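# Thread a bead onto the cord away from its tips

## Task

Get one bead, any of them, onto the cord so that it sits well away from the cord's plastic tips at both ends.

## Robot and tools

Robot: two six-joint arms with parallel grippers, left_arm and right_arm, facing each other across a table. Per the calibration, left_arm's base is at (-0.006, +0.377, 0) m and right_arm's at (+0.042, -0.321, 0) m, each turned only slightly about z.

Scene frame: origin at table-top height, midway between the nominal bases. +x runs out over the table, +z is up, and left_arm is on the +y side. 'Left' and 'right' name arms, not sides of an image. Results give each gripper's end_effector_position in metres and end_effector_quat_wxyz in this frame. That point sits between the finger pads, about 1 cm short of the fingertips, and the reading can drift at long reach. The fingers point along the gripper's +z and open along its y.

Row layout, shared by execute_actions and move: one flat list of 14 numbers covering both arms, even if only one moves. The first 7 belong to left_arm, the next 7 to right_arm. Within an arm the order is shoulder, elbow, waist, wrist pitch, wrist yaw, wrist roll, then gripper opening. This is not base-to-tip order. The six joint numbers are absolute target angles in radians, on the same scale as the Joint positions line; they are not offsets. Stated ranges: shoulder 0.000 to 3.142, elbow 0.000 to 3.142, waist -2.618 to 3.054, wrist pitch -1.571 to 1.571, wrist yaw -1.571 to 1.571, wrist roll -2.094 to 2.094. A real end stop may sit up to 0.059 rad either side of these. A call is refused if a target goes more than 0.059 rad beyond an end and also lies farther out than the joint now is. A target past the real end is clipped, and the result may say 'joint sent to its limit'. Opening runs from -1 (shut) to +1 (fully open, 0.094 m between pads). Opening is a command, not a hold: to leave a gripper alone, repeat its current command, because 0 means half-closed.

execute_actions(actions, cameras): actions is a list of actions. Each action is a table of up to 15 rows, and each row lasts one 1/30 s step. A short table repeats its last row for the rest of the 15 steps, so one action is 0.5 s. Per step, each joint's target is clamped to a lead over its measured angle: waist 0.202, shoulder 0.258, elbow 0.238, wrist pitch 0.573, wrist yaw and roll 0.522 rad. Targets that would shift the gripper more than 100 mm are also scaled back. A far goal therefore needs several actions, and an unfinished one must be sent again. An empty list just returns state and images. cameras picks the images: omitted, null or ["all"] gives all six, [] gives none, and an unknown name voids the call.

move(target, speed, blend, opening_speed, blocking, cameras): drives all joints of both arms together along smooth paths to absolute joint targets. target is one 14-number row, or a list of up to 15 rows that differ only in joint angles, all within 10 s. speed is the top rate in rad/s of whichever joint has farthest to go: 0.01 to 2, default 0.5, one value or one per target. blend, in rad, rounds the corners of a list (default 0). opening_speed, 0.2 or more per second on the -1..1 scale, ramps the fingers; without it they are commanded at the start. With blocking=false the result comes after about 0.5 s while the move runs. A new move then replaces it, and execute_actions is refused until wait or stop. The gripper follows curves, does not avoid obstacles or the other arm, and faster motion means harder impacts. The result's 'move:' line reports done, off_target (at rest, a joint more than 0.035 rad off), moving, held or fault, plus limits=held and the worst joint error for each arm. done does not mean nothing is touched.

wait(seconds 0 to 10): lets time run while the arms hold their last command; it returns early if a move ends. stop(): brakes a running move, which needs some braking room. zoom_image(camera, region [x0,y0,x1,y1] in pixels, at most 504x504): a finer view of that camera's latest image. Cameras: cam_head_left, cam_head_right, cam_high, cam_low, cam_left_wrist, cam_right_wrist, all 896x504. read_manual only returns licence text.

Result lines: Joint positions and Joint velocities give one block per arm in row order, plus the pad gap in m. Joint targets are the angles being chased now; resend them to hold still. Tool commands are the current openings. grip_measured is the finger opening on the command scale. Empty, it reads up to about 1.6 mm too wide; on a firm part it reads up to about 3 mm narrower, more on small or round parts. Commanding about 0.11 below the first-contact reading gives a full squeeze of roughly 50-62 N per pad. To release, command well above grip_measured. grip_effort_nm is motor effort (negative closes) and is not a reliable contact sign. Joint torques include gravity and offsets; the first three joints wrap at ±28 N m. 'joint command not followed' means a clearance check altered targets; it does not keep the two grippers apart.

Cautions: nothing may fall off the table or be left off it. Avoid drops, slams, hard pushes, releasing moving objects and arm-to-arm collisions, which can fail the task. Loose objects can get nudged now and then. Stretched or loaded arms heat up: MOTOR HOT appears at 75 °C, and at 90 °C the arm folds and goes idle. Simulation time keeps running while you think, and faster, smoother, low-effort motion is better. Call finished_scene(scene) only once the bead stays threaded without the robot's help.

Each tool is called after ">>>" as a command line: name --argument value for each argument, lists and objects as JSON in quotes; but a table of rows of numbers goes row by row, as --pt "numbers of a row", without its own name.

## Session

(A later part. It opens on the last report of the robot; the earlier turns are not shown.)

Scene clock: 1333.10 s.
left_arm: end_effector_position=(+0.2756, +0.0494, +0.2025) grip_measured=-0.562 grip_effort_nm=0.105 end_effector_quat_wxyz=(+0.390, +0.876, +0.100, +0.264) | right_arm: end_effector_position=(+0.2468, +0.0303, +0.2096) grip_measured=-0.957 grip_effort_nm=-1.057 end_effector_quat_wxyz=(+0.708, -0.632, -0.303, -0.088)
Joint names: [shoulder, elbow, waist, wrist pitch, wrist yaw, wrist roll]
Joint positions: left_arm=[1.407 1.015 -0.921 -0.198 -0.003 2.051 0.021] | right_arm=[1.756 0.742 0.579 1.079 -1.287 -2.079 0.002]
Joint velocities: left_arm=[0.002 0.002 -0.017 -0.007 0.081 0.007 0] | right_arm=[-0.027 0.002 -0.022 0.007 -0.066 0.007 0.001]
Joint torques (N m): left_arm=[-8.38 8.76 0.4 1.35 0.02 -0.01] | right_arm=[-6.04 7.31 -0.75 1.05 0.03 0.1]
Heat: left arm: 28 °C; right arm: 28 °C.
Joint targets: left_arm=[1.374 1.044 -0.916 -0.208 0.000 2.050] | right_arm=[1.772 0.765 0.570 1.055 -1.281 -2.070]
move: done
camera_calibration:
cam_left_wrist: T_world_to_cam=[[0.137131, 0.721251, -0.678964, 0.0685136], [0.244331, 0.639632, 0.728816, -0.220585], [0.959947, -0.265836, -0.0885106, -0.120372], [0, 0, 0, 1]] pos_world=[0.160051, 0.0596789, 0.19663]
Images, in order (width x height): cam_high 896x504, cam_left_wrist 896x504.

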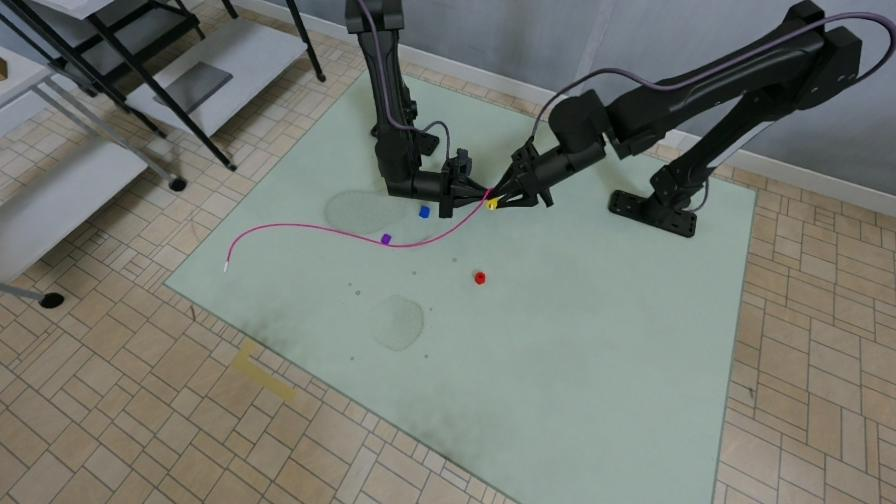

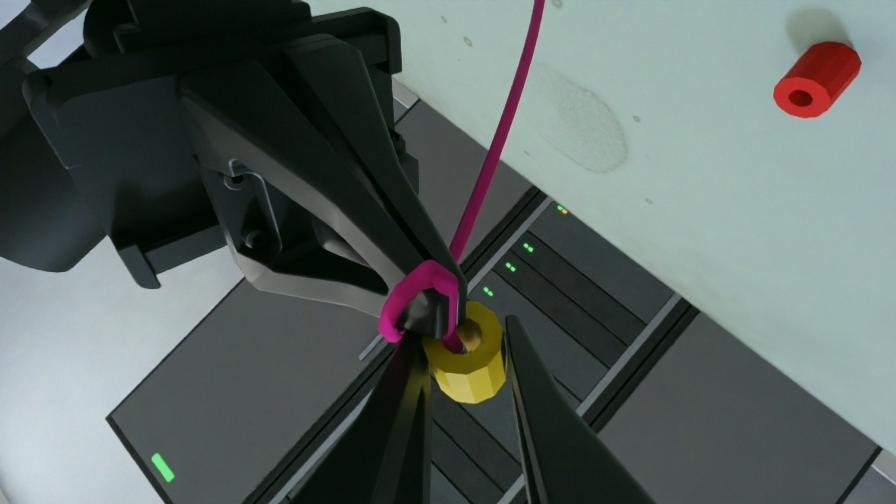

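>>> wait --seconds 1 --cameras '["cam_left_wrist","cam_high","cam_head_left","cam_low"]'

>>> zoom_image --camera "cam_high" --region '[470, 180, 520, 220]'

>>> zoom_image --camera "cam_left_wrist" --region '[320, 250, 600, 470]'

>>> zoom_image --camera "cam_head_left" --region '[360, 190, 480, 290]'

Scene clock: 1343.17 s.
left_arm: end_effector_position=(+0.2755, +0.0495, +0.2023) grip_measured=-0.562 grip_effort_nm=0.100 end_effector_quat_wxyz=(+0.389, +0.877, +0.100, +0.264) | right_arm: end_effector_position=(+0.2468, +0.0303, +0.2096) grip_measured=-0.957 grip_effort_nm=-1.057 end_effector_quat_wxyz=(+0.708, -0.632, -0.303, -0.088)
Joint names: [shoulder, elbow, waist, wrist pitch, wrist yaw, wrist roll]
Joint positions: left_arm=[1.407 1.015 -0.921 -0.199 -0.003 2.052 0.021] | right_arm=[1.756 0.742 0.579 1.079 -1.287 -2.079 0.002]
Joint velocities: left_arm=[0.007 0.007 0.007 -0.037 0.037 -0.022 0] | right_arm=[0.007 -0.002 -0.002 0.007 -0.037 0.022 -0.001]
Joint torques (N m): left_arm=[-8.38 8.76 0.38 1.36 0 -0.02] | right_arm=[-6.11 7.31 -0.84 1.02 0.06 0.08]
Heat: left arm: 28 °C; right arm: 27 °C.
Joint targets: left_arm=[1.374 1.044 -0.916 -0.208 0.000 2.050] | right_arm=[1.772 0.765 0.570 1.055 -1.281 -2.070]
Tool commands: left_gripper/opening=-0.56 right_gripper/opening=-1.0
wait: 1.00 s; at rest from the start
camera_calibration:
cam_left_wrist: T_world_to_cam=[[0.13726, 0.722063, -0.678074, 0.0680246], [0.244794, 0.638592, 0.729572, -0.220694], [0.95981, -0.26613, -0.089104, -0.120089], [0, 0, 0, 1]] pos_world=[0.159951, 0.0598562, 0.196438]
Images, in order (width x height): cam_head_left 896x504, cam_high 896x504, cam_low 896x504, cam_left_wrist 896x504.

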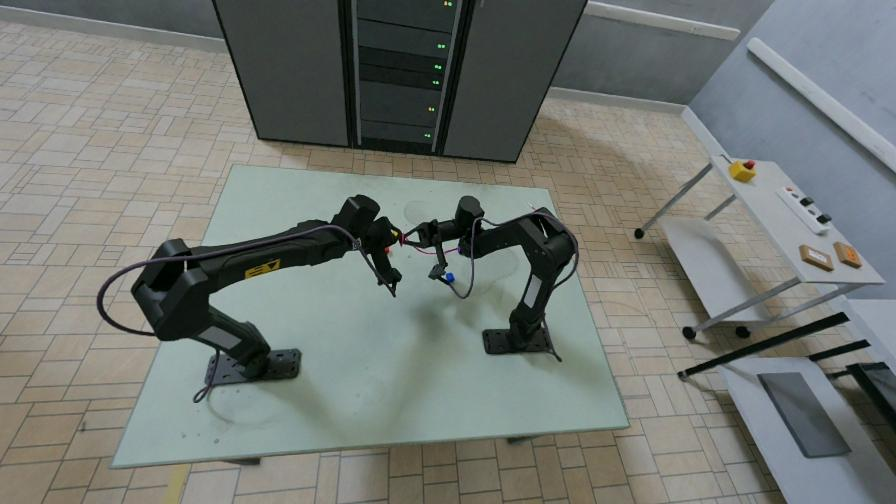

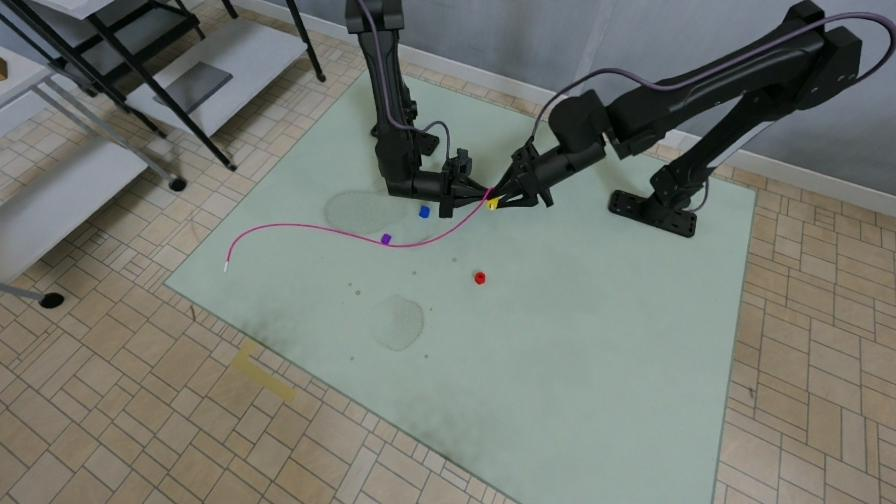

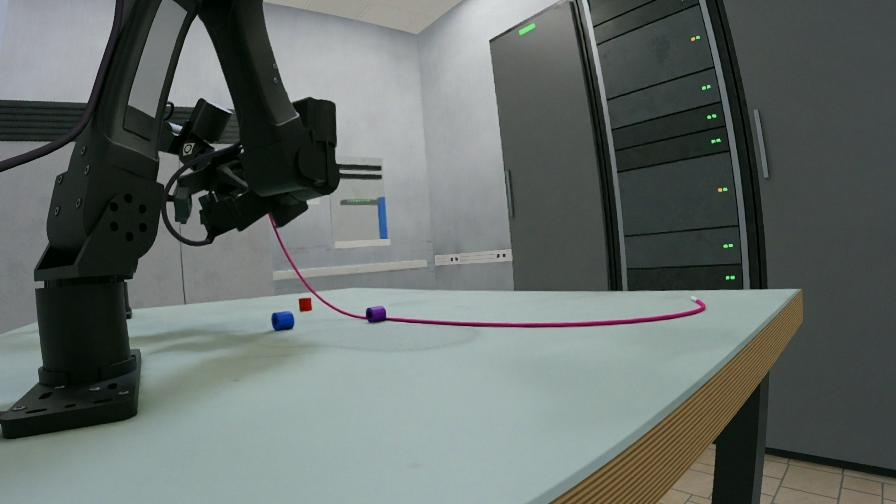

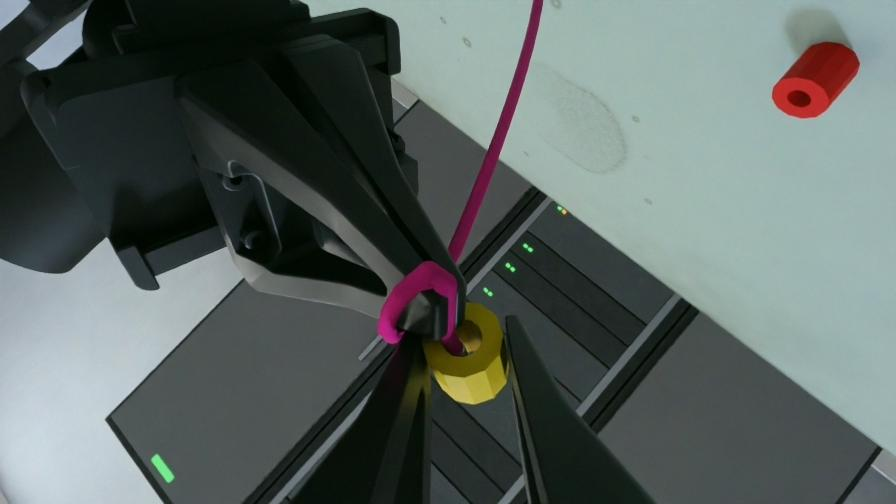

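Scaled by 10.080 from the camera's 896x504 image, which has a finer 1280x720 frame.

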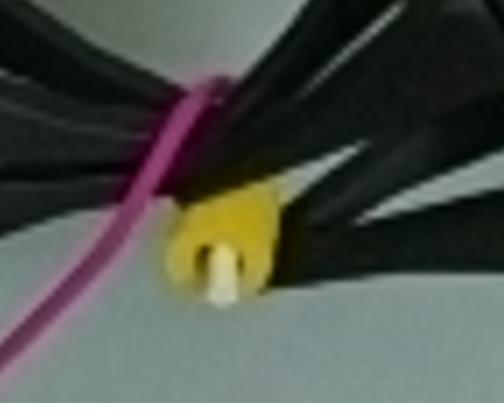

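Scaled by 1.800 from the camera's 896x504 image, which has a finer 1280x720 frame.

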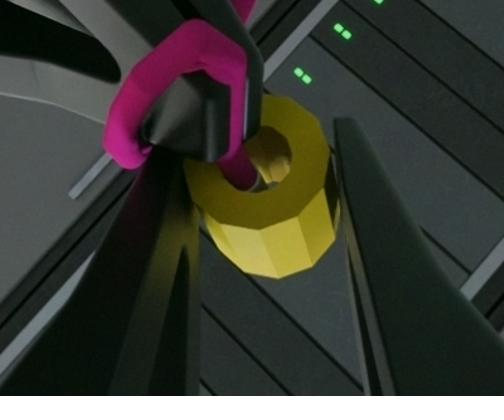

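Scaled by 4.200 from the camera's 896x504 image, which has a finer 1280x720 frame.

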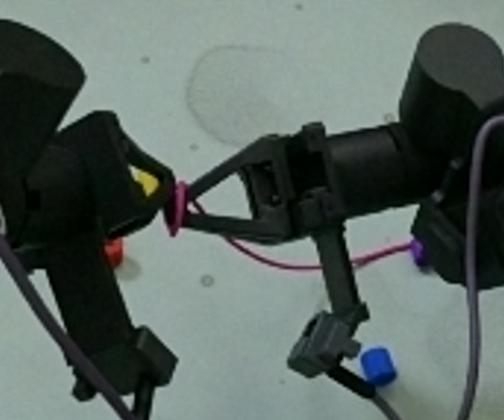

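>>> move --target '[1.374,1.044,-0.916,-0.208,0,2.05,-0.25,1.772,0.765,0.57,1.055,-1.281,-2.07,-1]' --opening_speed 0.2 --cameras '["cam_left_wrist","cam_high"]'

>>> zoom_image --camera "cam_high" --region '[470, 180, 520, 220]'

>>> zoom_image --camera "cam_left_wrist" --region '[320, 250, 600, 470]'

Scene clock: 1349.97 s.
left_arm: end_effector_position=(+0.2753, +0.0497, +0.2019) grip_measured=-0.252 grip_effort_nm=0.105 end_effector_quat_wxyz=(+0.388, +0.877, +0.100, +0.264) | right_arm: end_effector_position=(+0.2468, +0.0303, +0.2096) grip_measured=-0.957 grip_effort_nm=-1.057 end_effector_quat_wxyz=(+0.708, -0.632, -0.303, -0.088)
Joint names: [shoulder, elbow, waist, wrist pitch, wrist yaw, wrist roll]
Joint positions: left_arm=[1.407 1.015 -0.921 -0.201 -0.003 2.052 0.035] | right_arm=[1.756 0.742 0.579 1.079 -1.287 -2.079 0.002]
Joint velocities: left_arm=[0.002 0.002 -0.027 0.066 -0.007 0.051 0] | right_arm=[-0.007 -0.012 -0.012 -0.037 0.007 0.007 0]
Joint torques (N m): left_arm=[-8.35 8.76 0.42 1.37 0.01 -0.02] | right_arm=[-6.08 7.28 -0.75 1.03 0.03 0.1]
Heat: left arm: 28 °C; right arm: 27 °C.
Joint targets: left_arm=[1.374 1.044 -0.916 -0.208 0.000 2.050] | right_arm=[1.772 0.765 0.570 1.055 -1.281 -2.070]
move: done
camera_calibration:
cam_left_wrist: T_world_to_cam=[[0.136421, 0.723046, -0.677195, 0.0676407], [0.245698, 0.637533, 0.730195, -0.220816], [0.959699, -0.265999, -0.0906784, -0.119563], [0, 0, 0, 1]] pos_world=[0.159771, 0.0600663, 0.196203]
Images, in order (width x height): cam_high 896x504, cam_left_wrist 896x504.

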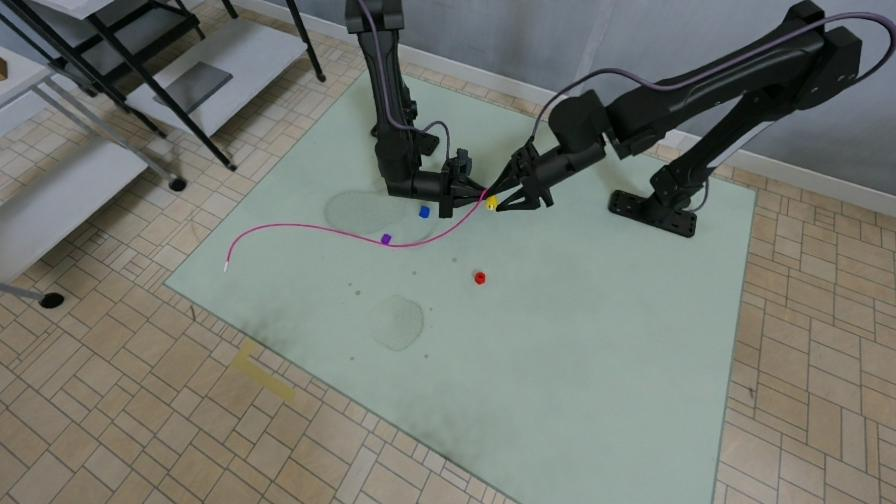

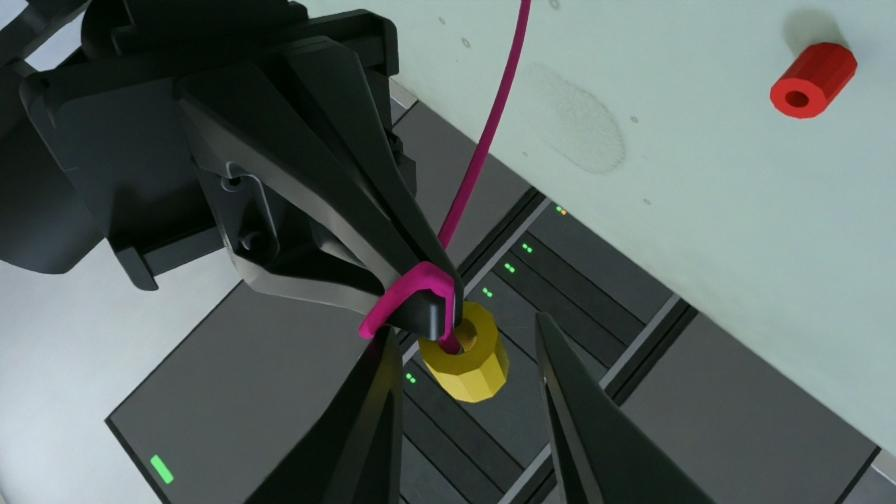

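Scaled by 10.080 from the camera's 896x504 image, which has a finer 1280x720 frame.

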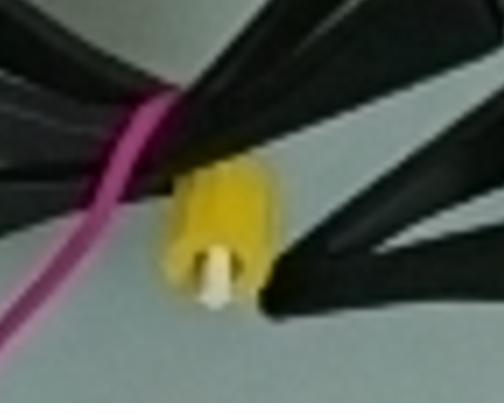

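Scaled by 1.800 from the camera's 896x504 image, which has a finer 1280x720 frame.

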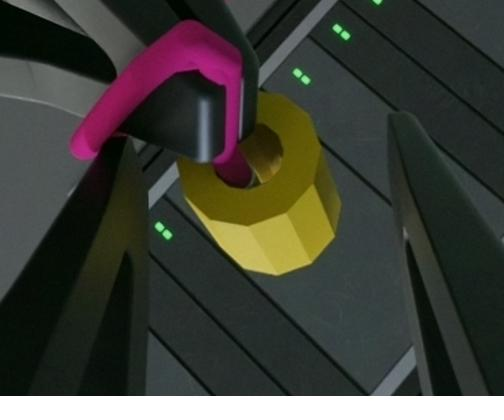

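>>> move --target '[1.17,0.85,-0.912,-0.27,0,2.05,-0.1,1.772,0.765,0.57,1.055,-1.281,-2.07,-1]' --speed 0.2 --opening_speed 0.3 --cameras '["cam_left_wrist","cam_high"]'

>>> zoom_image --camera "cam_high" --region '[470, 170, 530, 220]'

>>> zoom_image --camera "cam_left_wrist" --region '[320, 250, 600, 470]'

Scene clock: 1373.77 s.
left_arm: end_effector_position=(+0.2409, +0.0900, +0.1985) grip_measured=-0.102 grip_effort_nm=0.105 end_effector_quat_wxyz=(+0.385, +0.879, +0.100, +0.262) | right_arm: end_effector_position=(+0.2468, +0.0303, +0.2096) grip_measured=-0.957 grip_effort_nm=-1.053 end_effector_quat_wxyz=(+0.708, -0.632, -0.303, -0.088)
Joint names: [shoulder, elbow, waist, wrist pitch, wrist yaw, wrist roll]
Joint positions: left_arm=[1.196 0.856 -0.921 -0.262 -0.003 2.052 0.042] | right_arm=[1.756 0.742 0.579 1.079 -1.287 -2.079 0.002]
Joint velocities: left_arm=[0.022 0.007 0.002 0.022 -0.066 -0.022 0] | right_arm=[0.007 -0.012 0.012 0.037 -0.022 0.007 0]
Joint torques (N m): left_arm=[-5.83 6 0.72 1.35 0.01 -0.03] | right_arm=[-6.04 7.31 -0.81 1.04 0.05 0.11]
Heat: left arm: 28 °C; right arm: 27 °C.
Joint targets: left_arm=[1.170 0.850 -0.912 -0.270 0.000 2.050] | right_arm=[1.772 0.765 0.570 1.055 -1.281 -2.070]
move: done
camera_calibration:
cam_left_wrist: T_world_to_cam=[[0.132909, 0.727162, -0.673477, 0.0406819], [0.249502, 0.633076, 0.732778, -0.236641], [0.95921, -0.265427, -0.097287, -0.0747835], [0, 0, 0, 1]] pos_world=[0.125368, 0.10038, 0.193528]
Images, in order (width x height): cam_high 896x504, cam_left_wrist 896x504.

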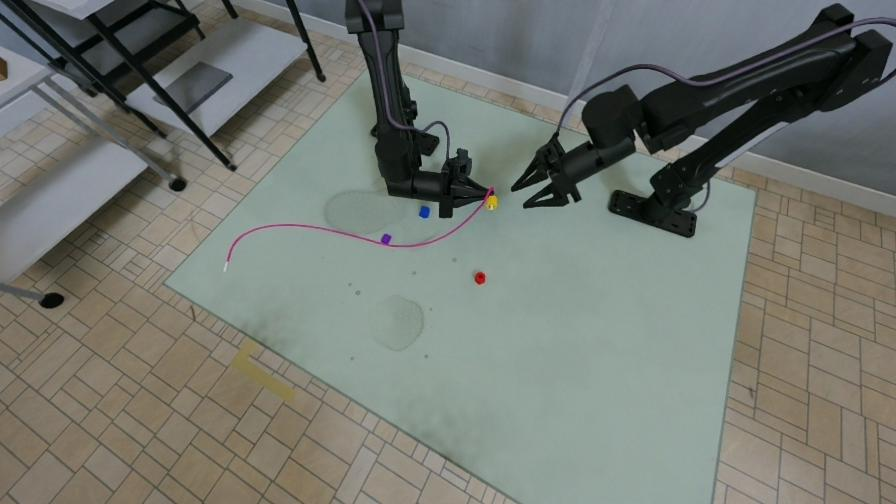

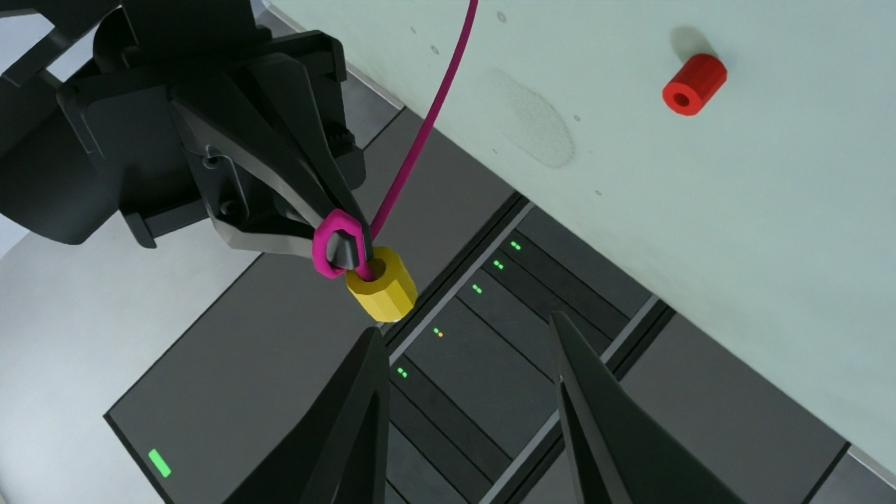

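Scaled by 8.400 from the camera's 896x504 image, which has a finer 1280x720 frame.

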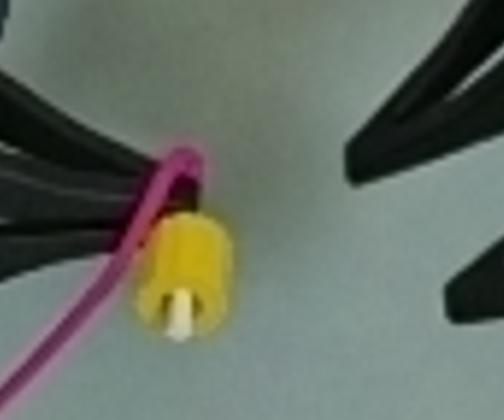

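Scaled by 1.800 from the camera's 896x504 image, which has a finer 1280x720 frame.

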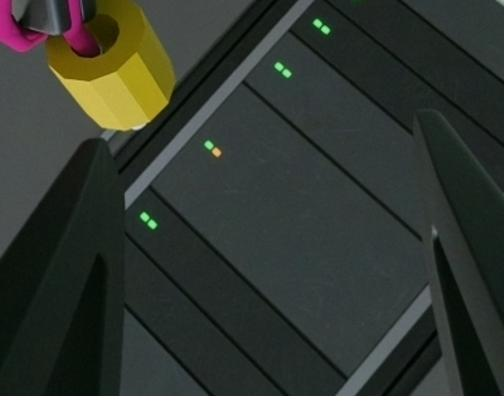

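>>> move --target '[1.11,0.66,-0.864,0.165,0,-1.33,0.0,1.772,0.765,0.57,1.055,-1.281,-2.07,-1]' --speed 0.6 --cameras '["cam_left_wrist","cam_high"]'

>>> zoom_image --camera "cam_high" --region '[470, 170, 530, 220]'

Scene clock: 1420.27 s.
left_arm: end_effector_position=(+0.2619, +0.0941, +0.2214) grip_measured=-0.002 grip_effort_nm=0.090 end_effector_quat_wxyz=(+0.279, -0.208, +0.785, -0.513) | right_arm: end_effector_position=(+0.2468, +0.0303, +0.2096) grip_measured=-0.957 grip_effort_nm=-1.057 end_effector_quat_wxyz=(+0.708, -0.632, -0.303, -0.088)
Joint names: [shoulder, elbow, waist, wrist pitch, wrist yaw, wrist roll]
Joint positions: left_arm=[1.137 0.666 -0.873 0.147 -0.003 -1.332 0.047] | right_arm=[1.756 0.742 0.579 1.079 -1.287 -2.079 0.002]
Joint velocities: left_arm=[0.002 0.002 -0.002 0.007 0.007 0.037 0] | right_arm=[-0.007 -0.007 -0.002 0.007 -0.037 -0.007 0]
Joint torques (N m): left_arm=[-5.45 6.09 0.76 1.72 0.01 0] | right_arm=[-6.01 7.28 -0.77 1.02 0.04 0.1]
Heat: left arm: 29 °C; right arm: 27 °C.
Joint targets: left_arm=[1.110 0.660 -0.864 0.165 0.000 -1.330] | right_arm=[1.772 0.765 0.570 1.055 -1.281 -2.070]
move: done
camera_calibration:
cam_left_wrist: T_world_to_cam=[[-0.0598243, -0.462087, 0.884814, -0.132361], [-0.997699, 0.0560172, -0.0382022, 0.29038], [-0.0319121, -0.885064, -0.464375, 0.307575], [0, 0, 0, 1]] pos_world=[0.291609, 0.194795, 0.271038]
Images, in order (width x height): cam_high 896x504, cam_left_wrist 896x504.

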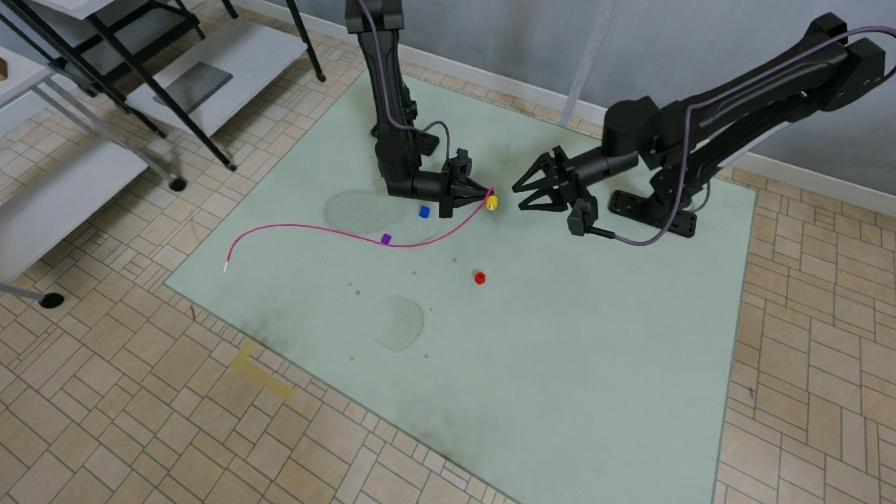

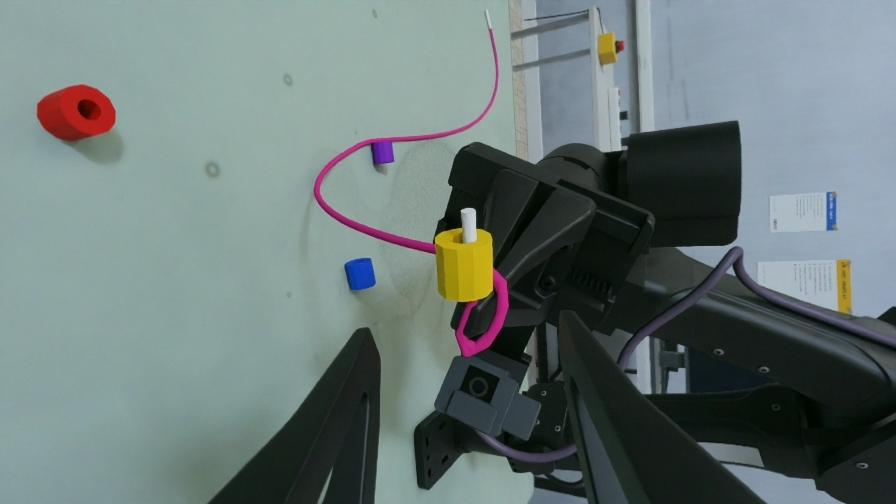

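Scaled by 8.400 from the camera's 896x504 image, which has a finer 1280x720 frame.

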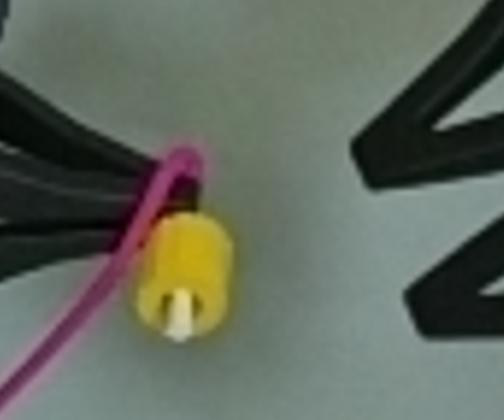

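>>> execute_actions --actions '[]'

>>> zoom_image --camera "cam_left_wrist" --region '[320, 120, 620, 400]'

>>> zoom_image --camera "cam_high" --region '[450, 150, 560, 230]'

Scene clock: 1464.10 s.
left_arm: end_effector_position=(+0.2619, +0.0941, +0.2215) grip_measured=-0.002 grip_effort_nm=0.085 end_effector_quat_wxyz=(+0.279, -0.208, +0.785, -0.513) | right_arm: end_effector_position=(+0.2468, +0.0303, +0.2096) grip_measured=-0.957 grip_effort_nm=-1.057 end_effector_quat_wxyz=(+0.708, -0.632, -0.303, -0.088)
Joint names: [shoulder, elbow, waist, wrist pitch, wrist yaw, wrist roll]
Joint positions: left_arm=[1.137 0.666 -0.873 0.147 -0.003 -1.333 0.047] | right_arm=[1.756 0.742 0.579 1.079 -1.287 -2.079 0.002]
Joint velocities: left_arm=[-0.012 -0.007 0.017 -0.022 0.022 0.007 0] | right_arm=[0.002 0.002 0.037 -0.022 -0.037 -0.11 -0.001]
Joint torques (N m): left_arm=[-5.42 6.06 0.75 1.71 0.02 0.02] | right_arm=[-5.98 7.3 -0.81 1.02 0.03 0.1]
Heat: left arm: 31 °C; right arm: 27 °C.
Joint targets: left_arm=[1.110 0.660 -0.864 0.165 0.000 -1.330] | right_arm=[1.772 0.765 0.570 1.055 -1.281 -2.070]
Tool commands: left_gripper/opening=+0.0 right_gripper/opening=-1.0
camera_calibration:
cam_left_wrist: T_world_to_cam=[[-0.0591897, -0.461203, 0.885318, -0.13281], [-0.997739, 0.0556153, -0.0377332, 0.29035], [-0.0318346, -0.88555, -0.463452, 0.307419], [0, 0, 0, 1]] pos_world=[0.291619, 0.194835, 0.271009]
cam_right_wrist: T_world_to_cam=[[-0.423737, -0.158892, 0.89174, -0.0756182], [0.839478, -0.438633, 0.320747, -0.235994], [0.340182, 0.884508, 0.319252, -0.0617761], [0, 0, 0, 1]] pos_world=[0.187085, -0.0608884, 0.162848]

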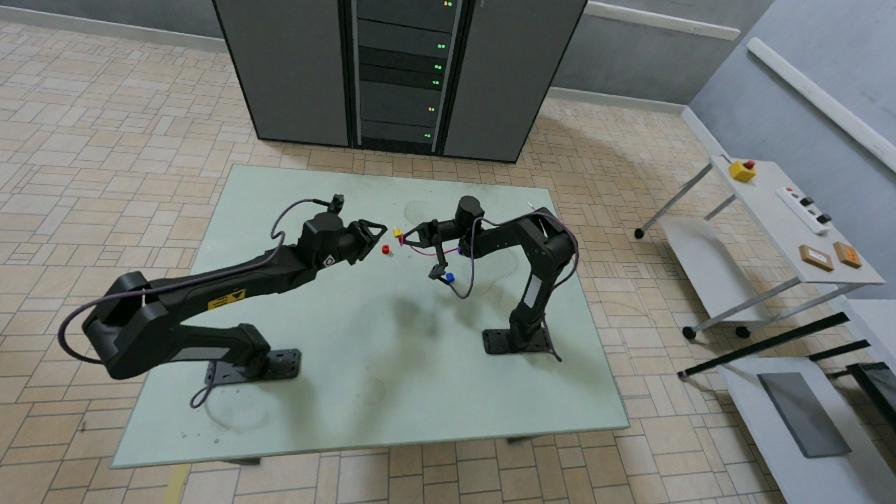

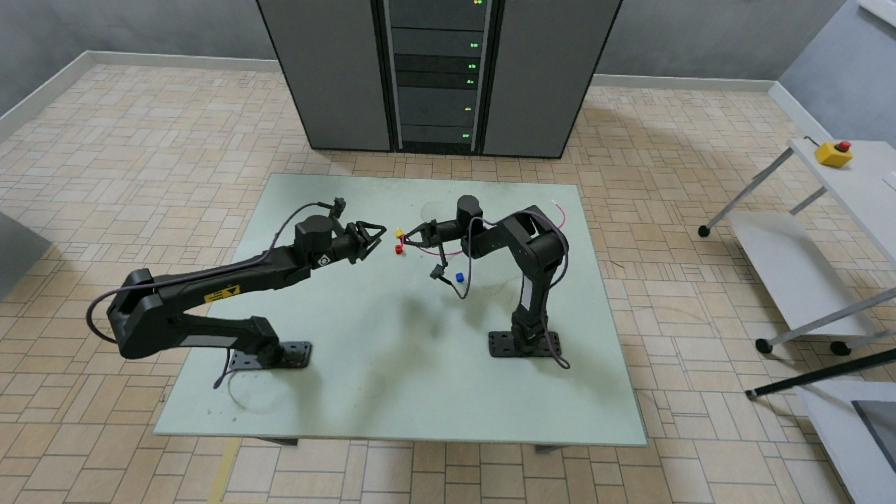

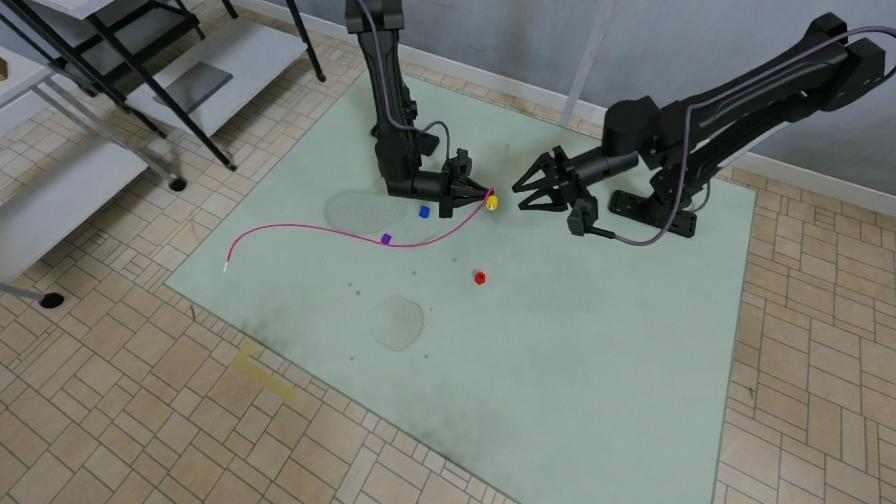

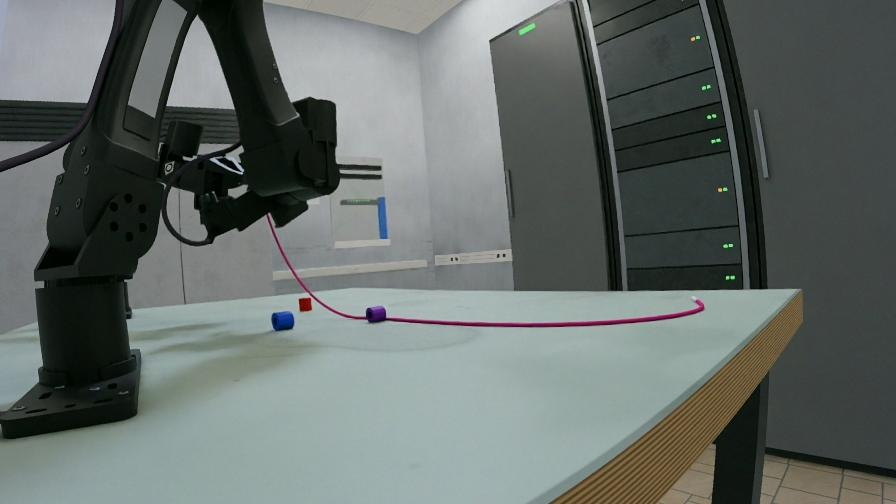

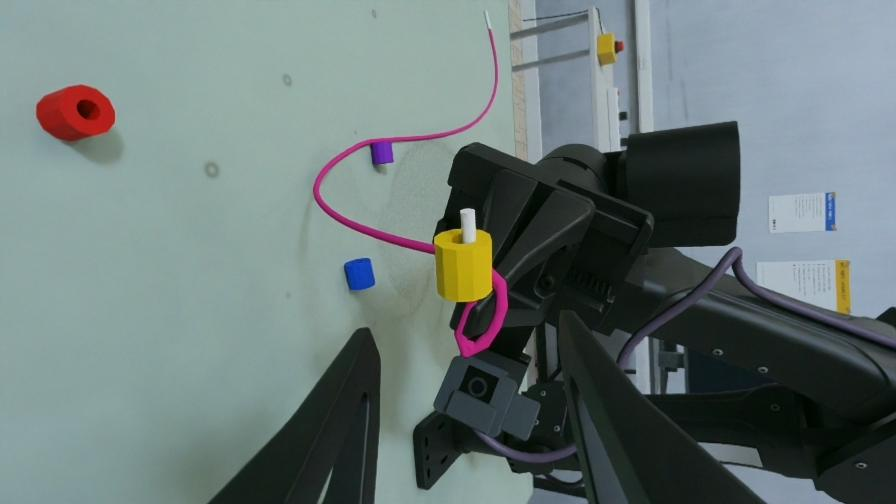

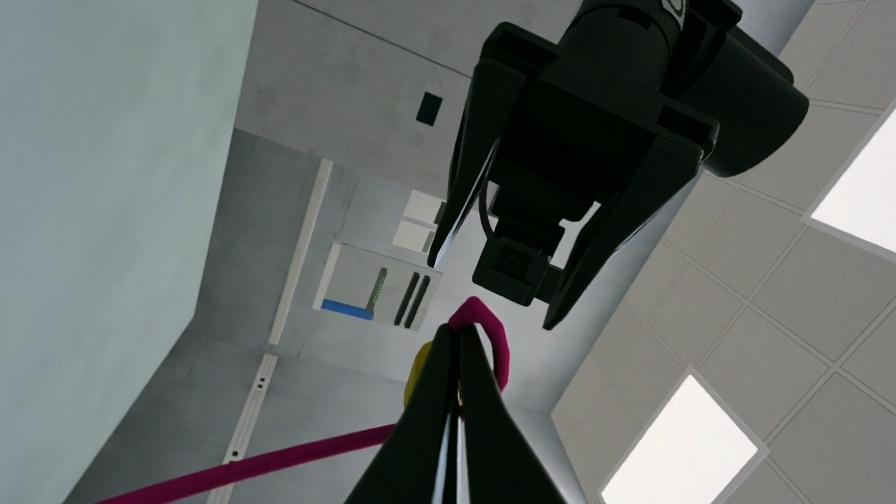

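Scaled by 1.680 from the camera's 896x504 image, which has a finer 1280x720 frame.

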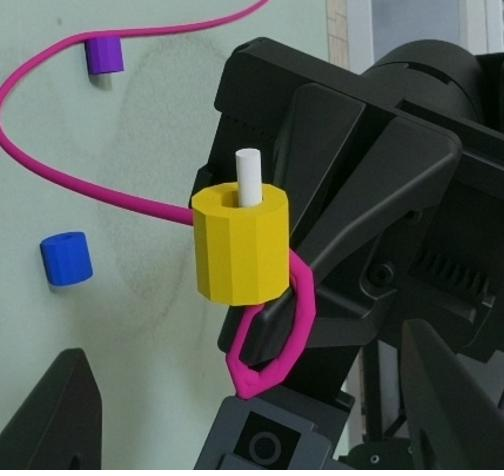

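Scaled by 4.582 from the camera's 896x504 image, which has a finer 1280x720 frame.

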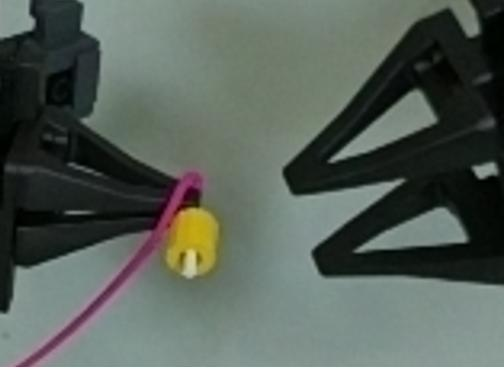

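>>> move --target '[1.314,0.750,-0.866,0.290,0,-1.330,0.0,1.772,0.765,0.570,1.055,-1.281,-2.070,-1]' --speed 0.12 --cameras '["cam_left_wrist","cam_high"]'

>>> zoom_image --camera "cam_left_wrist" --region '[320, 120, 620, 400]'

>>> zoom_image --camera "cam_high" --region '[450, 150, 560, 230]'

Scene clock: 1493.83 s.
left_arm: end_effector_position=(+0.2850, +0.0695, +0.2103) grip_measured=-0.002 grip_effort_nm=0.090 end_effector_quat_wxyz=(+0.280, -0.208, +0.782, -0.516) | right_arm: end_effector_position=(+0.2468, +0.0303, +0.2096) grip_measured=-0.957 grip_effort_nm=-1.053 end_effector_quat_wxyz=(+0.708, -0.632, -0.303, -0.088)
Joint names: [shoulder, elbow, waist, wrist pitch, wrist yaw, wrist roll]
Joint positions: left_arm=[1.304 0.717 -0.873 0.271 -0.003 -1.333 0.047] | right_arm=[1.756 0.742 0.579 1.079 -1.287 -2.079 0.002]
Joint velocities: left_arm=[0.007 0.002 0.002 -0.007 0.037 -0.022 0] | right_arm=[0.007 -0.002 -0.032 -0.007 0.007 -0.022 0]
Joint torques (N m): left_arm=[-3.62 8.94 0.57 1.72 0.02 0.01] | right_arm=[-6 7.31 -0.81 1.03 0.02 0.11]
Heat: left arm: 31 °C; right arm: 27 °C.
Joint targets: left_arm=[1.314 0.750 -0.866 0.290 0.000 -1.330] | right_arm=[1.772 0.765 0.570 1.055 -1.281 -2.070]
move: done
camera_calibration:
cam_left_wrist: T_world_to_cam=[[-0.0638201, -0.456274, 0.887548, -0.132383], [-0.997527, 0.0553901, -0.0432532, 0.315451], [-0.0294261, -0.888114, -0.45868, 0.279697], [0, 0, 0, 1]] pos_world=[0.314453, 0.170527, 0.259432]
Images, in order (width x height): cam_high 896x504, cam_left_wrist 896x504.

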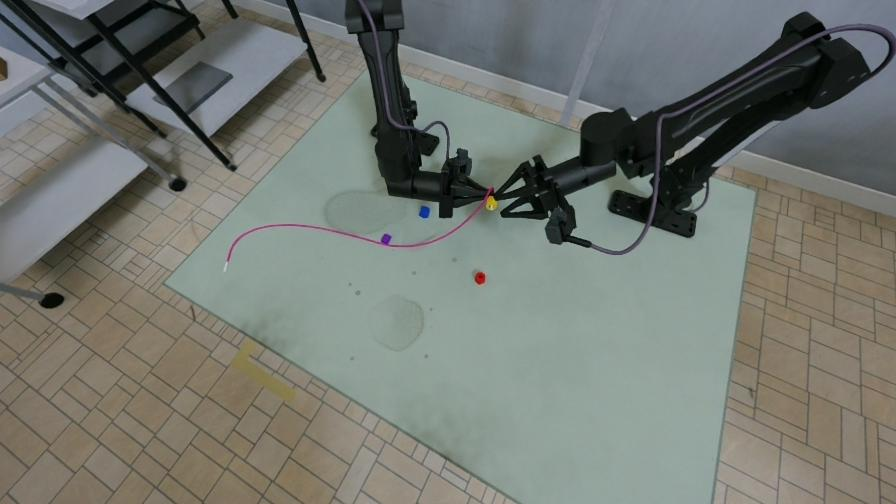

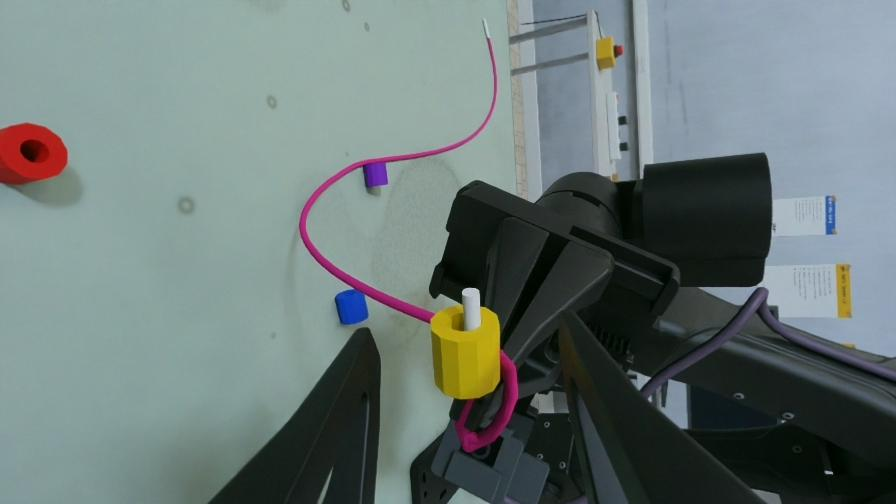

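Scaled by 1.680 from the camera's 896x504 image, which has a finer 1280x720 frame.

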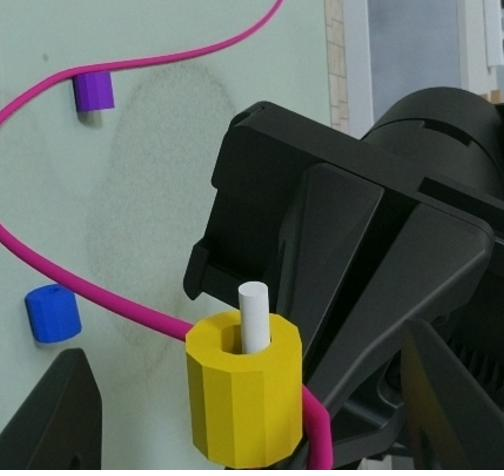

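Scaled by 4.582 from the camera's 896x504 image, which has a finer 1280x720 frame.

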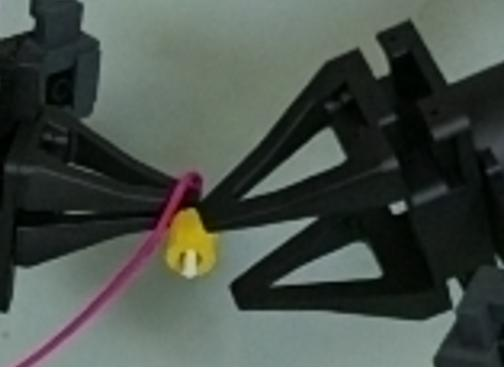

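>>> move --target '[1.379,0.773,-0.865,0.346,0,-1.330,0.0,1.772,0.765,0.570,1.055,-1.281,-2.070,-1]' --speed 0.08 --cameras '["cam_left_wrist","cam_high","cam_right_wrist"]'

>>> zoom_image --camera "cam_left_wrist" --region '[320, 160, 620, 440]'

>>> zoom_image --camera "cam_high" --region '[450, 150, 560, 230]'

Scene clock: 1535.27 s.
left_arm: end_effector_position=(+0.2945, +0.0594, +0.2084) grip_measured=-0.002 grip_effort_nm=0.095 end_effector_quat_wxyz=(+0.283, -0.207, +0.778, -0.521) | right_arm: end_effector_position=(+0.2468, +0.0303, +0.2096) grip_measured=-0.957 grip_effort_nm=-1.053 end_effector_quat_wxyz=(+0.708, -0.632, -0.303, -0.088)
Joint names: [shoulder, elbow, waist, wrist pitch, wrist yaw, wrist roll]
Joint positions: left_arm=[1.368 0.741 -0.873 0.327 -0.003 -1.333 0.047] | right_arm=[1.756 0.742 0.579 1.079 -1.287 -2.079 0.002]
Joint velocities: left_arm=[0.002 -0.012 -0.017 -0.022 0.022 0.051 0] | right_arm=[-0.002 -0.007 -0.012 0.007 -0.007 -0.066 0]
Joint torques (N m): left_arm=[-4.05 8.87 0.64 1.69 0.01 0.02] | right_arm=[-6.09 7.28 -0.8 1.02 0.05 0.1]
Heat: left arm: 32 °C; right arm: 27 °C.
Joint targets: left_arm=[1.379 0.773 -0.865 0.346 0.000 -1.330] | right_arm=[1.772 0.765 0.570 1.055 -1.281 -2.070]
move: done
camera_calibration:
cam_left_wrist: T_world_to_cam=[[-0.0733483, -0.44613, 0.891957, -0.133414], [-0.997004, 0.0548326, -0.0545609, 0.327642], [-0.024567, -0.893287, -0.448816, 0.26694], [0, 0, 0, 1]] pos_world=[0.323432, 0.160968, 0.256683]
cam_right_wrist: T_world_to_cam=[[-0.423737, -0.158892, 0.89174, -0.0756182], [0.839478, -0.438633, 0.320747, -0.235994], [0.340182, 0.884508, 0.319252, -0.0617761], [0, 0, 0, 1]] pos_world=[0.187085, -0.0608884, 0.162848]
Images, in order (width x height): cam_high 896x504, cam_left_wrist 896x504, cam_right_wrist 896x504.

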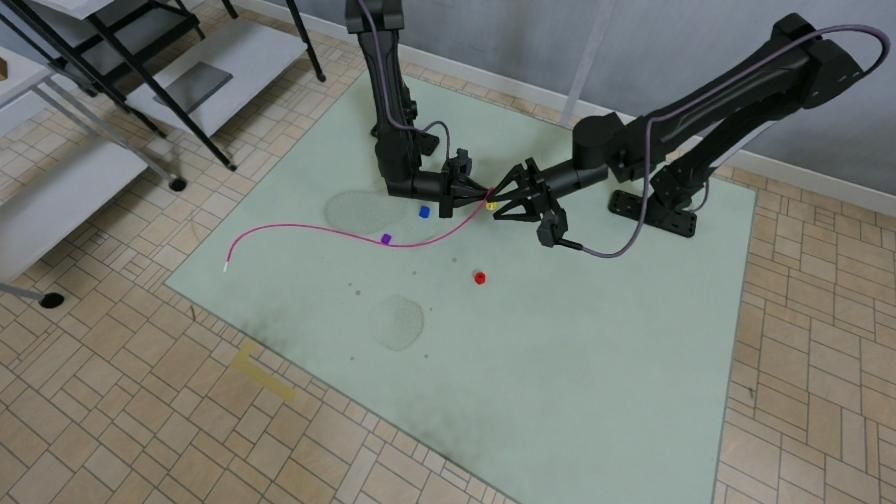

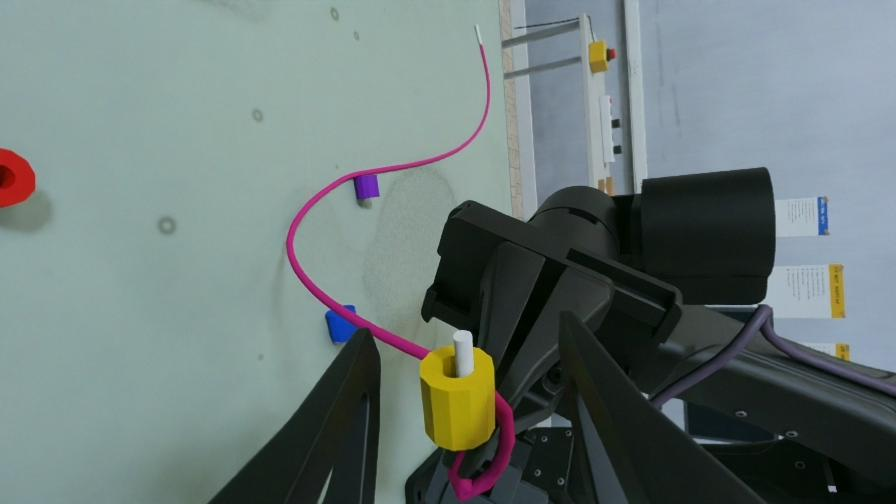

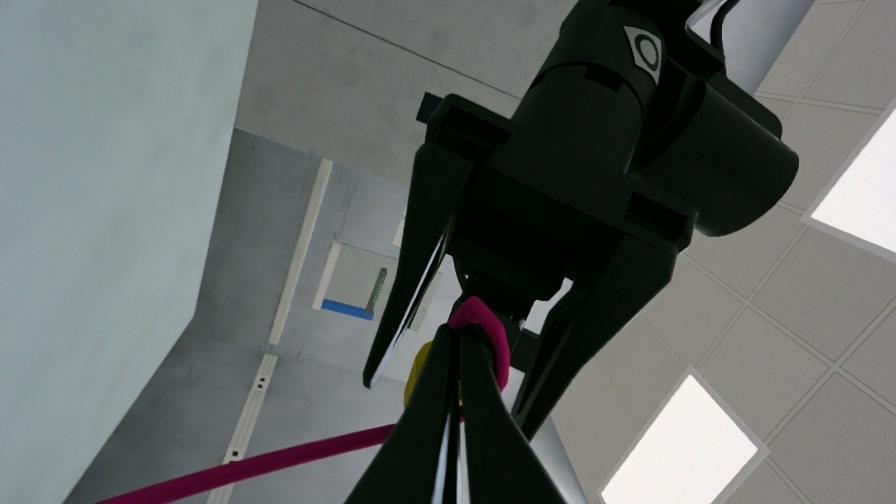

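Scaled by 1.680 from the camera's 896x504 image, which has a finer 1280x720 frame.

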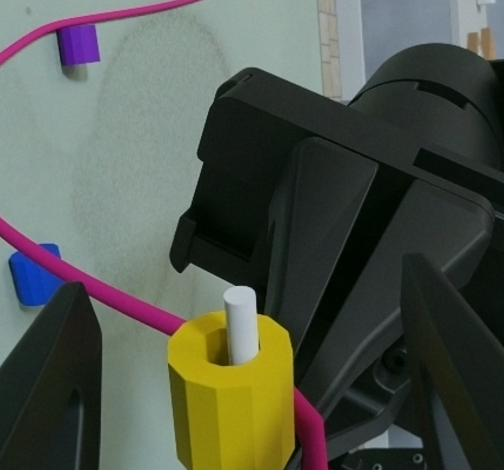

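Scaled by 4.582 from the camera's 896x504 image, which has a finer 1280x720 frame.

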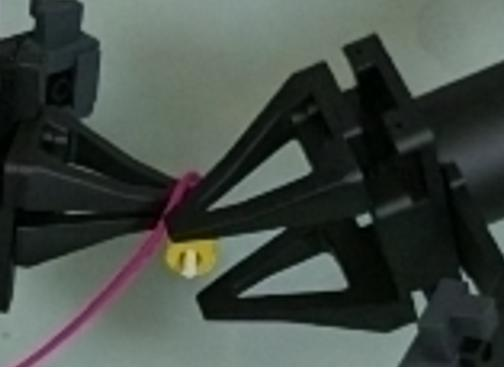

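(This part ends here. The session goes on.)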